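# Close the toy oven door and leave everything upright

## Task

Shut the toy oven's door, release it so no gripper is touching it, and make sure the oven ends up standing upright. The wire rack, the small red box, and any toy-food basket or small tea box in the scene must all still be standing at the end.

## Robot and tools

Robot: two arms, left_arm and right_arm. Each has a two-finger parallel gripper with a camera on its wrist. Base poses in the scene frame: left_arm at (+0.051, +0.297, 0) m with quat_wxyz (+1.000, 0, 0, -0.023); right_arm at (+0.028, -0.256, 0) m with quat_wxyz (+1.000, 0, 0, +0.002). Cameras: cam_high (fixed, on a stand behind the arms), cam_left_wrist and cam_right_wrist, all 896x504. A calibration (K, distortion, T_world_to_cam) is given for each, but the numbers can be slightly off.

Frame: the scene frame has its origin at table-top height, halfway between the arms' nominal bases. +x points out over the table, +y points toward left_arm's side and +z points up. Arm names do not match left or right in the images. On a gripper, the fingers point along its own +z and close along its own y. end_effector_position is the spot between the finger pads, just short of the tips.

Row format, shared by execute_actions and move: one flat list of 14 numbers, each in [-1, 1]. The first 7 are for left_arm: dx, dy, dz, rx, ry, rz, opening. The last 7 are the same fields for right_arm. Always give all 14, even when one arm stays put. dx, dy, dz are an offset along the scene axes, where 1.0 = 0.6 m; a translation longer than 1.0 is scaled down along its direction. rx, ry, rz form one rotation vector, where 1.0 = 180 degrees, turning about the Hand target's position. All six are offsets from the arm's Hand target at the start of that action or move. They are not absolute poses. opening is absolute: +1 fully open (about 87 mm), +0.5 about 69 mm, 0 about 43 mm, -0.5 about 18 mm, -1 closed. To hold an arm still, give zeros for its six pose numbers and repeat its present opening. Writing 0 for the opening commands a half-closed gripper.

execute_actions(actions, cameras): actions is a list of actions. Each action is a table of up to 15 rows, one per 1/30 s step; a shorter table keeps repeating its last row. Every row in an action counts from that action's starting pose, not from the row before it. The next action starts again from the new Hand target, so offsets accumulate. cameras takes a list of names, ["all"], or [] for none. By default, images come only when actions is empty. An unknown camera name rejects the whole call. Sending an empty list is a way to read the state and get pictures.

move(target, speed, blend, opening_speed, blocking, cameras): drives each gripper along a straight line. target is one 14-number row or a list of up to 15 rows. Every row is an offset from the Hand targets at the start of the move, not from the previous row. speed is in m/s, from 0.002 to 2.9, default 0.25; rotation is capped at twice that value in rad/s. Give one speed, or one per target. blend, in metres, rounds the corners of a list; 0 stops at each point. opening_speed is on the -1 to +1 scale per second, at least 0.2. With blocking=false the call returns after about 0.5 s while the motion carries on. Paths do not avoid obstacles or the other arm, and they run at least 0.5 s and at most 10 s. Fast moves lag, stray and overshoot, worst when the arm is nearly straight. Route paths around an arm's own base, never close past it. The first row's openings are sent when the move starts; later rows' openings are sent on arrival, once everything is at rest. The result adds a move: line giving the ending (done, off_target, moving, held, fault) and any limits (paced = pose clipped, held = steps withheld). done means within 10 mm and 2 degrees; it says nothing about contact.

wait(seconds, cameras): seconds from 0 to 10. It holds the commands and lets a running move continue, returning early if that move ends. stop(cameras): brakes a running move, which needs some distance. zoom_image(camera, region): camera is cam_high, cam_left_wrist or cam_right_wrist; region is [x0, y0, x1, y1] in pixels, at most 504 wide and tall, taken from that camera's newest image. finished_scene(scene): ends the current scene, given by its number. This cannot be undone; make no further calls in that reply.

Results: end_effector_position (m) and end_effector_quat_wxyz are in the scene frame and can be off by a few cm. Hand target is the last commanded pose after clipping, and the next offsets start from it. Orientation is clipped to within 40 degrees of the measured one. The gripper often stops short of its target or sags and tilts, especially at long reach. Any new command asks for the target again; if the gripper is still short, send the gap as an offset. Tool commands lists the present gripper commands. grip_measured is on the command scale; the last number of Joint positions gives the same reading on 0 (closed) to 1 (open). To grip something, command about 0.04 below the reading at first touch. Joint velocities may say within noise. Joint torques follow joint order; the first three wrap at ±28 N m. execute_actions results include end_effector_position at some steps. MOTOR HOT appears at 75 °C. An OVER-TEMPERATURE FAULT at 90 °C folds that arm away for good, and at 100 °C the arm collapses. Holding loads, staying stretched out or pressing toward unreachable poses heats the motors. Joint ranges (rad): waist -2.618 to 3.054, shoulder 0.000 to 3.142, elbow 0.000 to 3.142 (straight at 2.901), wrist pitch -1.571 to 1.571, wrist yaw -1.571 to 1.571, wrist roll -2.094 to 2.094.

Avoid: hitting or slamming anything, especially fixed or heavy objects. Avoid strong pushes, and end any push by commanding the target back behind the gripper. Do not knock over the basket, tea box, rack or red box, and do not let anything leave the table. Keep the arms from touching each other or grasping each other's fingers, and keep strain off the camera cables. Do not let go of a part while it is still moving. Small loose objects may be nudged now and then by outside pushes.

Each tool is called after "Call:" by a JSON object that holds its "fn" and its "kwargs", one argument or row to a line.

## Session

Call:
{"fn": "execute_actions", "kwargs": {
  "actions": []
}}

Scene clock: 0.00 s.
left_arm: end_effector_position=(+0.4370, +0.2942, +0.0515) grip_measured=+0.964 end_effector_quat_wxyz=(+0.585, +0.014, +0.809, +0.053) | right_arm: end_effector_position=(+0.4019, -0.2706, +0.0528) grip_measured=+0.982 end_effector_quat_wxyz=(+0.592, +0.043, +0.800, -0.088)
Joint positions: left_arm=[-0.036 1.578 0.361 0.899 -0.146 0.059 0.982] | right_arm=[0.087 1.559 0.311 0.949 0.28 -0.009 0.991]
Joint velocities: within noise
Joint torques (N m): no reading
Heat: left arm: 37 °C; right arm: 33 °C.
Hand target: left_arm +0.4400, +0.2940, +0.0570; +0.591, +0.013, +0.805, +0.052 | right_arm +0.4055, -0.2703, +0.0591; +0.600, +0.044, +0.794, -0.087
Tool commands: left_gripper/opening=+1.0 right_gripper/opening=+1.0
camera_calibration:
cam_left_wrist: T_world_to_cam=[[0.0386302, -0.994498, -0.097371, 0.278136], [-0.926018, 0.000988716, -0.377479, 0.446316], [0.375499, 0.104749, -0.920885, -0.00556564], [0, 0, 0, 1]] pos_world=[0.404642, 0.276747, 0.190432]
cam_right_wrist: T_world_to_cam=[[-0.197147, -0.978336, 0.0631836, -0.188266], [-0.907099, 0.157585, -0.390306, 0.447415], [0.371894, -0.134262, -0.918514, 0.012476], [0, 0, 0, 1]] pos_world=[0.364094, -0.253018, 0.197984]

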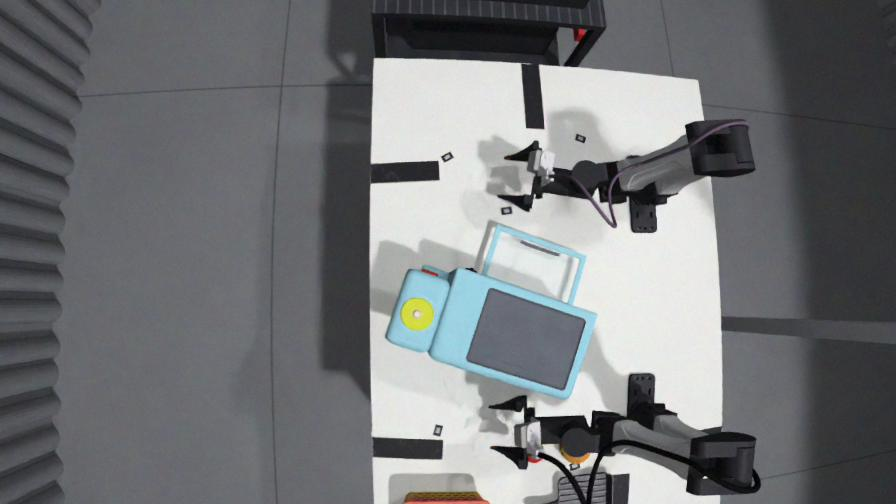

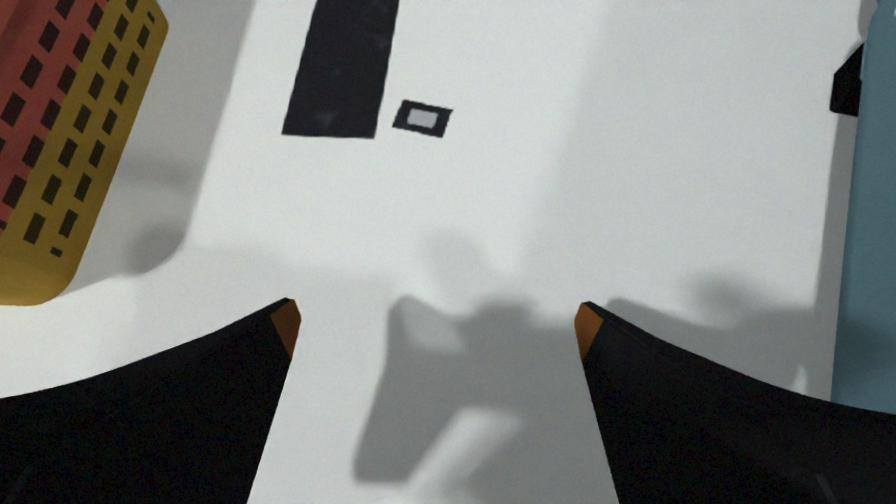

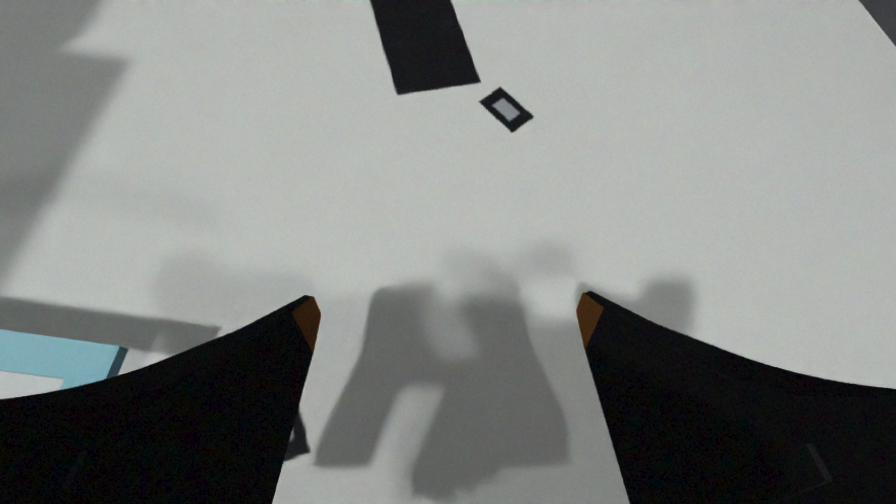

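Call:
{"fn": "move", "kwargs": {
  "target": [
    [0,0,0,0,0,0,1,-0.1325,0.1455,-0.0118,0.0092,0.0616,0.3139,-1],
    [0,0,0,0,0,0,1,-0.0508,0.2338,-0.0685,0.0092,0.0616,0.3139,-1],
    [0,0,0,0,0,0,1,-0.0475,0.2438,-0.0235,0.0092,0.0616,0.3139,-1],
    [0,0,0,0,0,0,1,-0.0433,0.2572,0.0265,0.0092,0.0616,0.3139,-1],
    [0,0,0,0,0,0,1,-0.0292,0.3022,0.0982,0.005,0.063,0.355,-1]
  ],
  "speed": [0.3, 0.1, 0.12, 0.12, 0.12],
  "blend": [0.02, 0.008, 0.012, 0.02, 0],
  "cameras": ["cam_high","cam_right_wrist"]
}}

Scene clock: 6.33 s.
left_arm: end_effector_position=(+0.4370, +0.2942, +0.0515) grip_measured=+0.964 end_effector_quat_wxyz=(+0.585, +0.014, +0.809, +0.053) | right_arm: end_effector_position=(+0.3829, -0.0951, +0.1062) grip_measured=-1.000 end_effector_quat_wxyz=(+0.466, -0.374, +0.764, +0.243)
Joint positions: left_arm=[-0.036 1.578 0.361 0.899 -0.146 0.059 0.982] | right_arm=[0.172 1.46 0.76 0.098 -0.662 -0.375 0]
Joint torques (N m): left_arm=[-0.03 -5.56 5.55 2.09 -0.14 -0.01] | right_arm=[0.12 -5.48 10.8 1.97 -0.41 -0.03]
Heat: left arm: 37 °C; right arm: 35 °C.
Hand target: left_arm +0.4400, +0.2940, +0.0570; +0.591, +0.013, +0.805, +0.052 | right_arm +0.3880, -0.0890, +0.1178; +0.477, -0.386, +0.750, +0.246
Off the commanded pose: left_arm 0.006 m, 1 deg | right_arm 0.014 m, 2 deg.
move: off_target (right_arm); blend cut to 0.0156 m at target 4
camera_calibration:
cam_right_wrist: T_world_to_cam=[[0.778915, -0.62555, -0.0444751, -0.352495], [-0.618194, -0.753954, -0.222237, 0.208173], [0.105488, 0.200598, -0.973978, 0.231962], [0, 0, 0, 1]] pos_world=[0.378786, -0.110081, 0.256513]
Images, in order (width x height): cam_high 896x504, cam_right_wrist 896x504.

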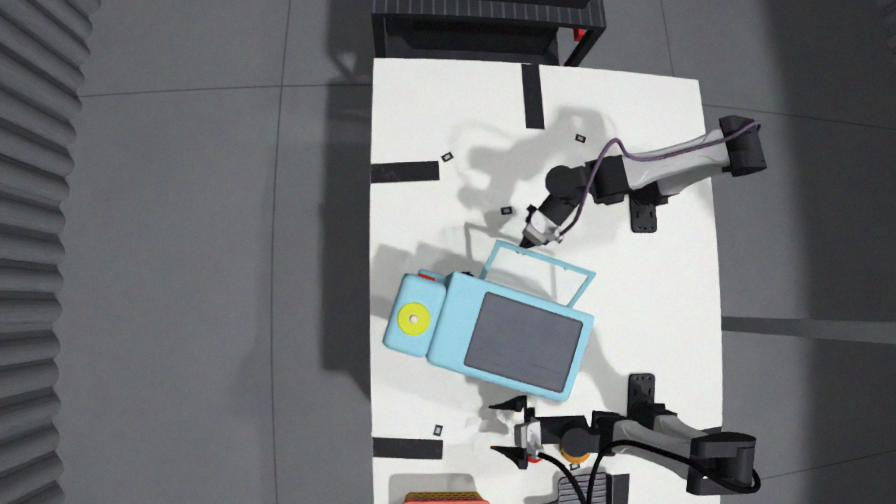

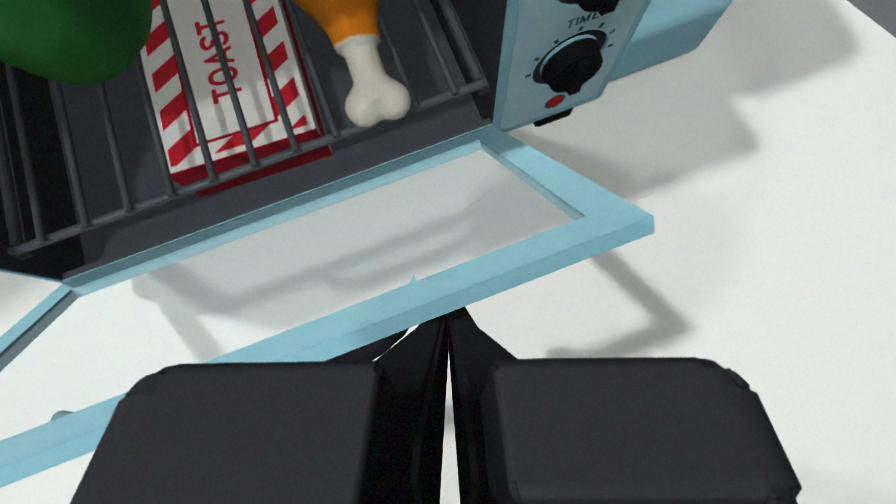

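Call:
{"fn": "move", "kwargs": {
  "target": [
    [0,0,0,0,0,0,1,0.0189,0.0587,0.0283,0,0,0.044,-1],
    [0,0,0,0,0,0,1,0.0366,0.1138,0.025,0,0,0.044,-1],
    [0,0,0,0,0,0,1,0.0612,0.19,0.02,0,0,0.055,-1],
    [0,0,0,0,0,0,1,-0.0245,-0.0762,0.05,0,0,0.044,-1]
  ],
  "speed": [0.12, 0.1, 0.08, 0.2],
  "blend": [0.02, 0.02, 0, 0],
  "cameras": ["cam_high","cam_right_wrist"]
}}

Scene clock: 10.37 s.
left_arm: end_effector_position=(+0.4370, +0.2942, +0.0515) grip_measured=+0.964 end_effector_quat_wxyz=(+0.585, +0.014, +0.809, +0.053) | right_arm: end_effector_position=(+0.3721, -0.1353, +0.1376) grip_measured=-1.000 end_effector_quat_wxyz=(+0.448, -0.428, +0.733, +0.280)
Joint positions: left_arm=[-0.036 1.578 0.361 0.899 -0.146 0.059 0.982] | right_arm=[-0.015 1.448 0.933 -0.31 -0.925 -0.683 0]
Joint torques (N m): left_arm=[-0.05 -5.56 5.52 2.09 -0.13 -0.01] | right_arm=[-0.96 -6.99 9.24 1.63 -0.58 -0.01]
Heat: left arm: 38 °C; right arm: 35 °C.
Hand target: left_arm +0.4400, +0.2940, +0.0570; +0.591, +0.013, +0.805, +0.052 | right_arm +0.3733, -0.1347, +0.1480; +0.459, -0.437, +0.722, +0.278
Off the commanded pose: left_arm 0.006 m, 1 deg | right_arm 0.010 m, 2 deg.
move: done; blend cut to 0.0174 m at target 1, 0.0174 m at target 2
camera_calibration:
cam_right_wrist: T_world_to_cam=[[0.863892, -0.50125, -0.0493888, -0.381919], [-0.498438, -0.836677, -0.227004, 0.123107], [0.0724632, 0.220724, -0.972641, 0.286562], [0, 0, 0, 1]] pos_world=[0.370533, -0.151687, 0.287805]
Images, in order (width x height): cam_high 896x504, cam_right_wrist 896x504.

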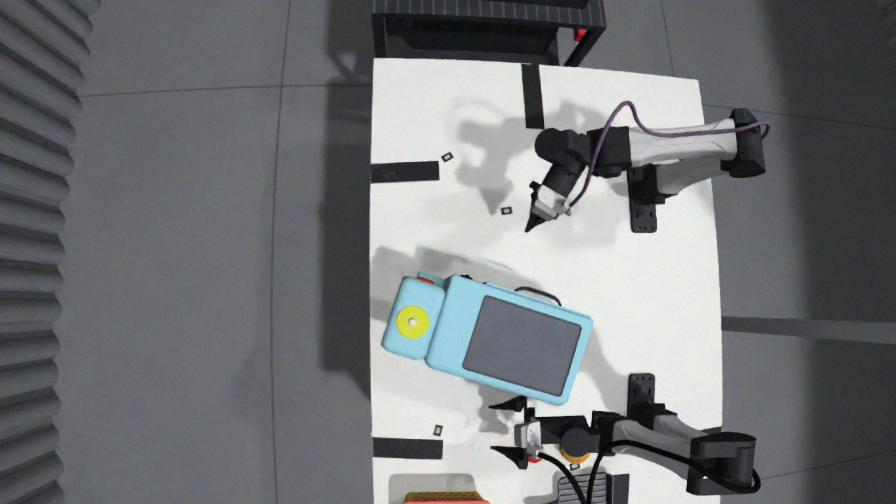

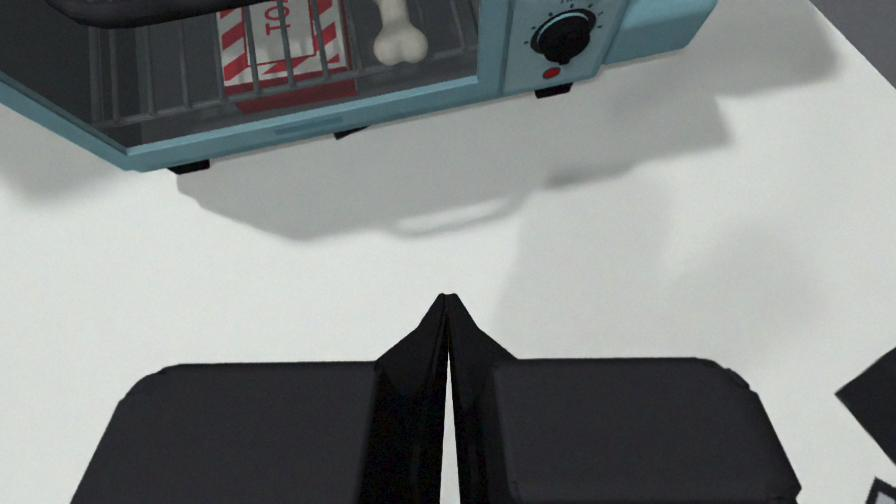

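Call:
{"fn": "zoom_image", "kwargs": {
  "camera": "cam_high",
  "region": [430, 250, 610, 350]
}}

Call:
{"fn": "zoom_image", "kwargs": {
  "camera": "cam_right_wrist",
  "region": [340, 0, 720, 190]
}}

Scaled by 2.800 from the camera's 896x504 image, which has a finer 1280x720 frame.

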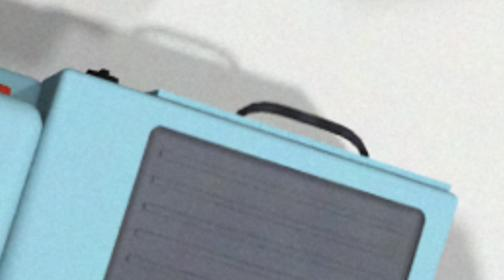

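Scaled by 1.326 from the camera's 896x504 image, which has a finer 1280x720 frame.

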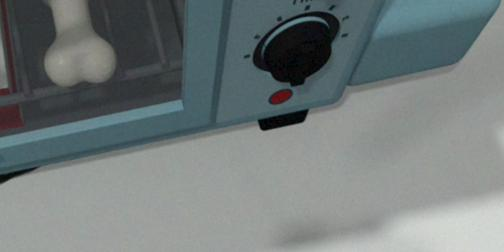

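Call:
{"fn": "move", "kwargs": {
  "target": [
    [0,0,0,0,0,0,1,0.0612,0.1904,-0.017,0,0,0,-1],
    [0,0,0,0,0,0,1,0.0918,0.2857,-0.017,0,0,0,-1]
  ],
  "speed": [0.25, 0.07],
  "blend": [0.02, 0],
  "cameras": ["cam_high","cam_right_wrist"]
}}

Scene clock: 13.03 s.
left_arm: end_effector_position=(+0.4370, +0.2945, +0.0515) grip_measured=+0.964 end_effector_quat_wxyz=(+0.585, +0.013, +0.809, +0.053) | right_arm: end_effector_position=(+0.4154, -0.0027, +0.1144) grip_measured=-1.000 end_effector_quat_wxyz=(+0.417, -0.415, +0.769, +0.251)
Joint positions: left_arm=[-0.036 1.578 0.361 0.899 -0.148 0.059 0.982] | right_arm=[0.41 1.718 1.123 -0.055 -0.52 -0.314 0]
Joint torques (N m): left_arm=[-0.08 -5.56 5.52 2.09 -0.13 -0.01] | right_arm=[3.93 -5.07 12.83 3.25 -0.69 0.3]
Heat: left arm: 39 °C; right arm: 35 °C.
Hand target: left_arm +0.4400, +0.2939, +0.0570; +0.591, +0.013, +0.805, +0.052 | right_arm +0.4283, +0.0367, +0.1377; +0.459, -0.437, +0.722, +0.278
Off the commanded pose: left_arm 0.006 m, 1 deg | right_arm 0.048 m, 8 deg.
move: off_target (right_arm)
camera_calibration:
cam_right_wrist: T_world_to_cam=[[0.829762, -0.554927, -0.059588, -0.33882], [-0.55757, -0.819482, -0.132534, 0.264213], [0.0247152, 0.143196, -0.989386, 0.253156], [0, 0, 0, 1]] pos_world=[0.422201, -0.00775371, 0.265296]
Images, in order (width x height): cam_high 896x504, cam_right_wrist 896x504.

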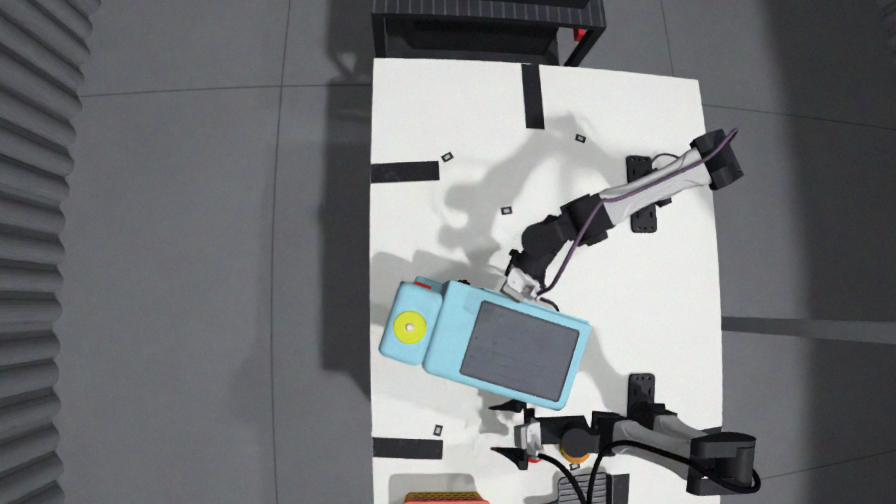

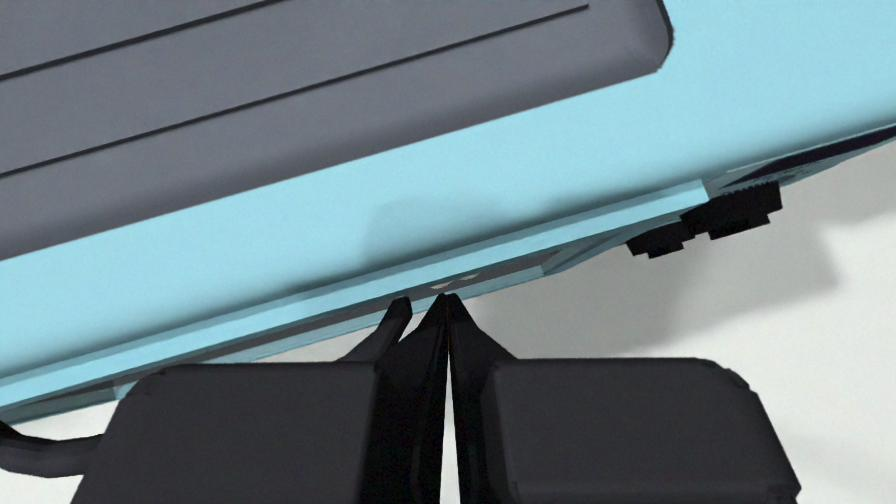

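Call:
{"fn": "move", "kwargs": {
  "target": [0,0,0,0,0,0,1,-0.082,-0.254,0.0,0,0,0,-1],
  "speed": 0.2,
  "cameras": ["cam_high"]
}}

Call:
{"fn": "zoom_image", "kwargs": {
  "camera": "cam_high",
  "region": [430, 250, 610, 350]
}}

Scene clock: 14.90 s.
left_arm: end_effector_position=(+0.4370, +0.2945, +0.0515) grip_measured=+0.964 end_effector_quat_wxyz=(+0.585, +0.013, +0.809, +0.053) | right_arm: end_effector_position=(+0.3799, -0.1163, +0.1286) grip_measured=-1.000 end_effector_quat_wxyz=(+0.449, -0.429, +0.733, +0.279)
Joint positions: left_arm=[-0.036 1.578 0.361 0.899 -0.148 0.059 0.982] | right_arm=[0.051 1.481 0.91 -0.191 -0.878 -0.607 0]
Joint torques (N m): left_arm=[-0.08 -5.57 5.5 2.1 -0.12 -0.01] | right_arm=[-0.92 -7.75 8.36 1.7 -0.53 -0.04]
Heat: left arm: 39 °C; right arm: 35 °C.
Hand target: left_arm +0.4400, +0.2939, +0.0570; +0.591, +0.013, +0.805, +0.052 | right_arm +0.3792, -0.1157, +0.1377; +0.459, -0.437, +0.722, +0.278
Off the commanded pose: left_arm 0.006 m, 1 deg | right_arm 0.009 m, 2 deg.
move: done
Images, in order (width x height): cam_high 896x504.

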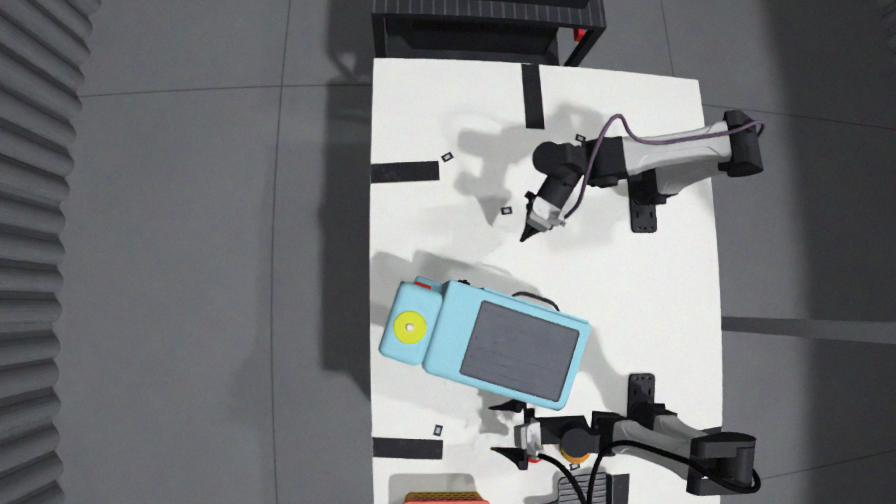

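Scaled by 2.800 from the camera's 896x504 image, which has a finer 1280x720 frame.

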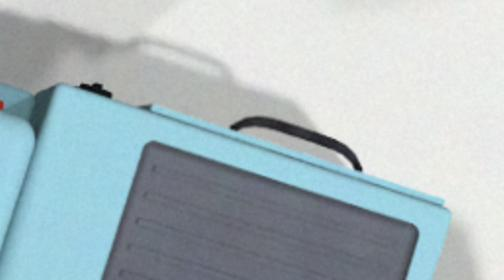

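Call:
{"fn": "finished_scene", "kwargs": {
  "scene": 2
}}

The scene is finished: the task was done.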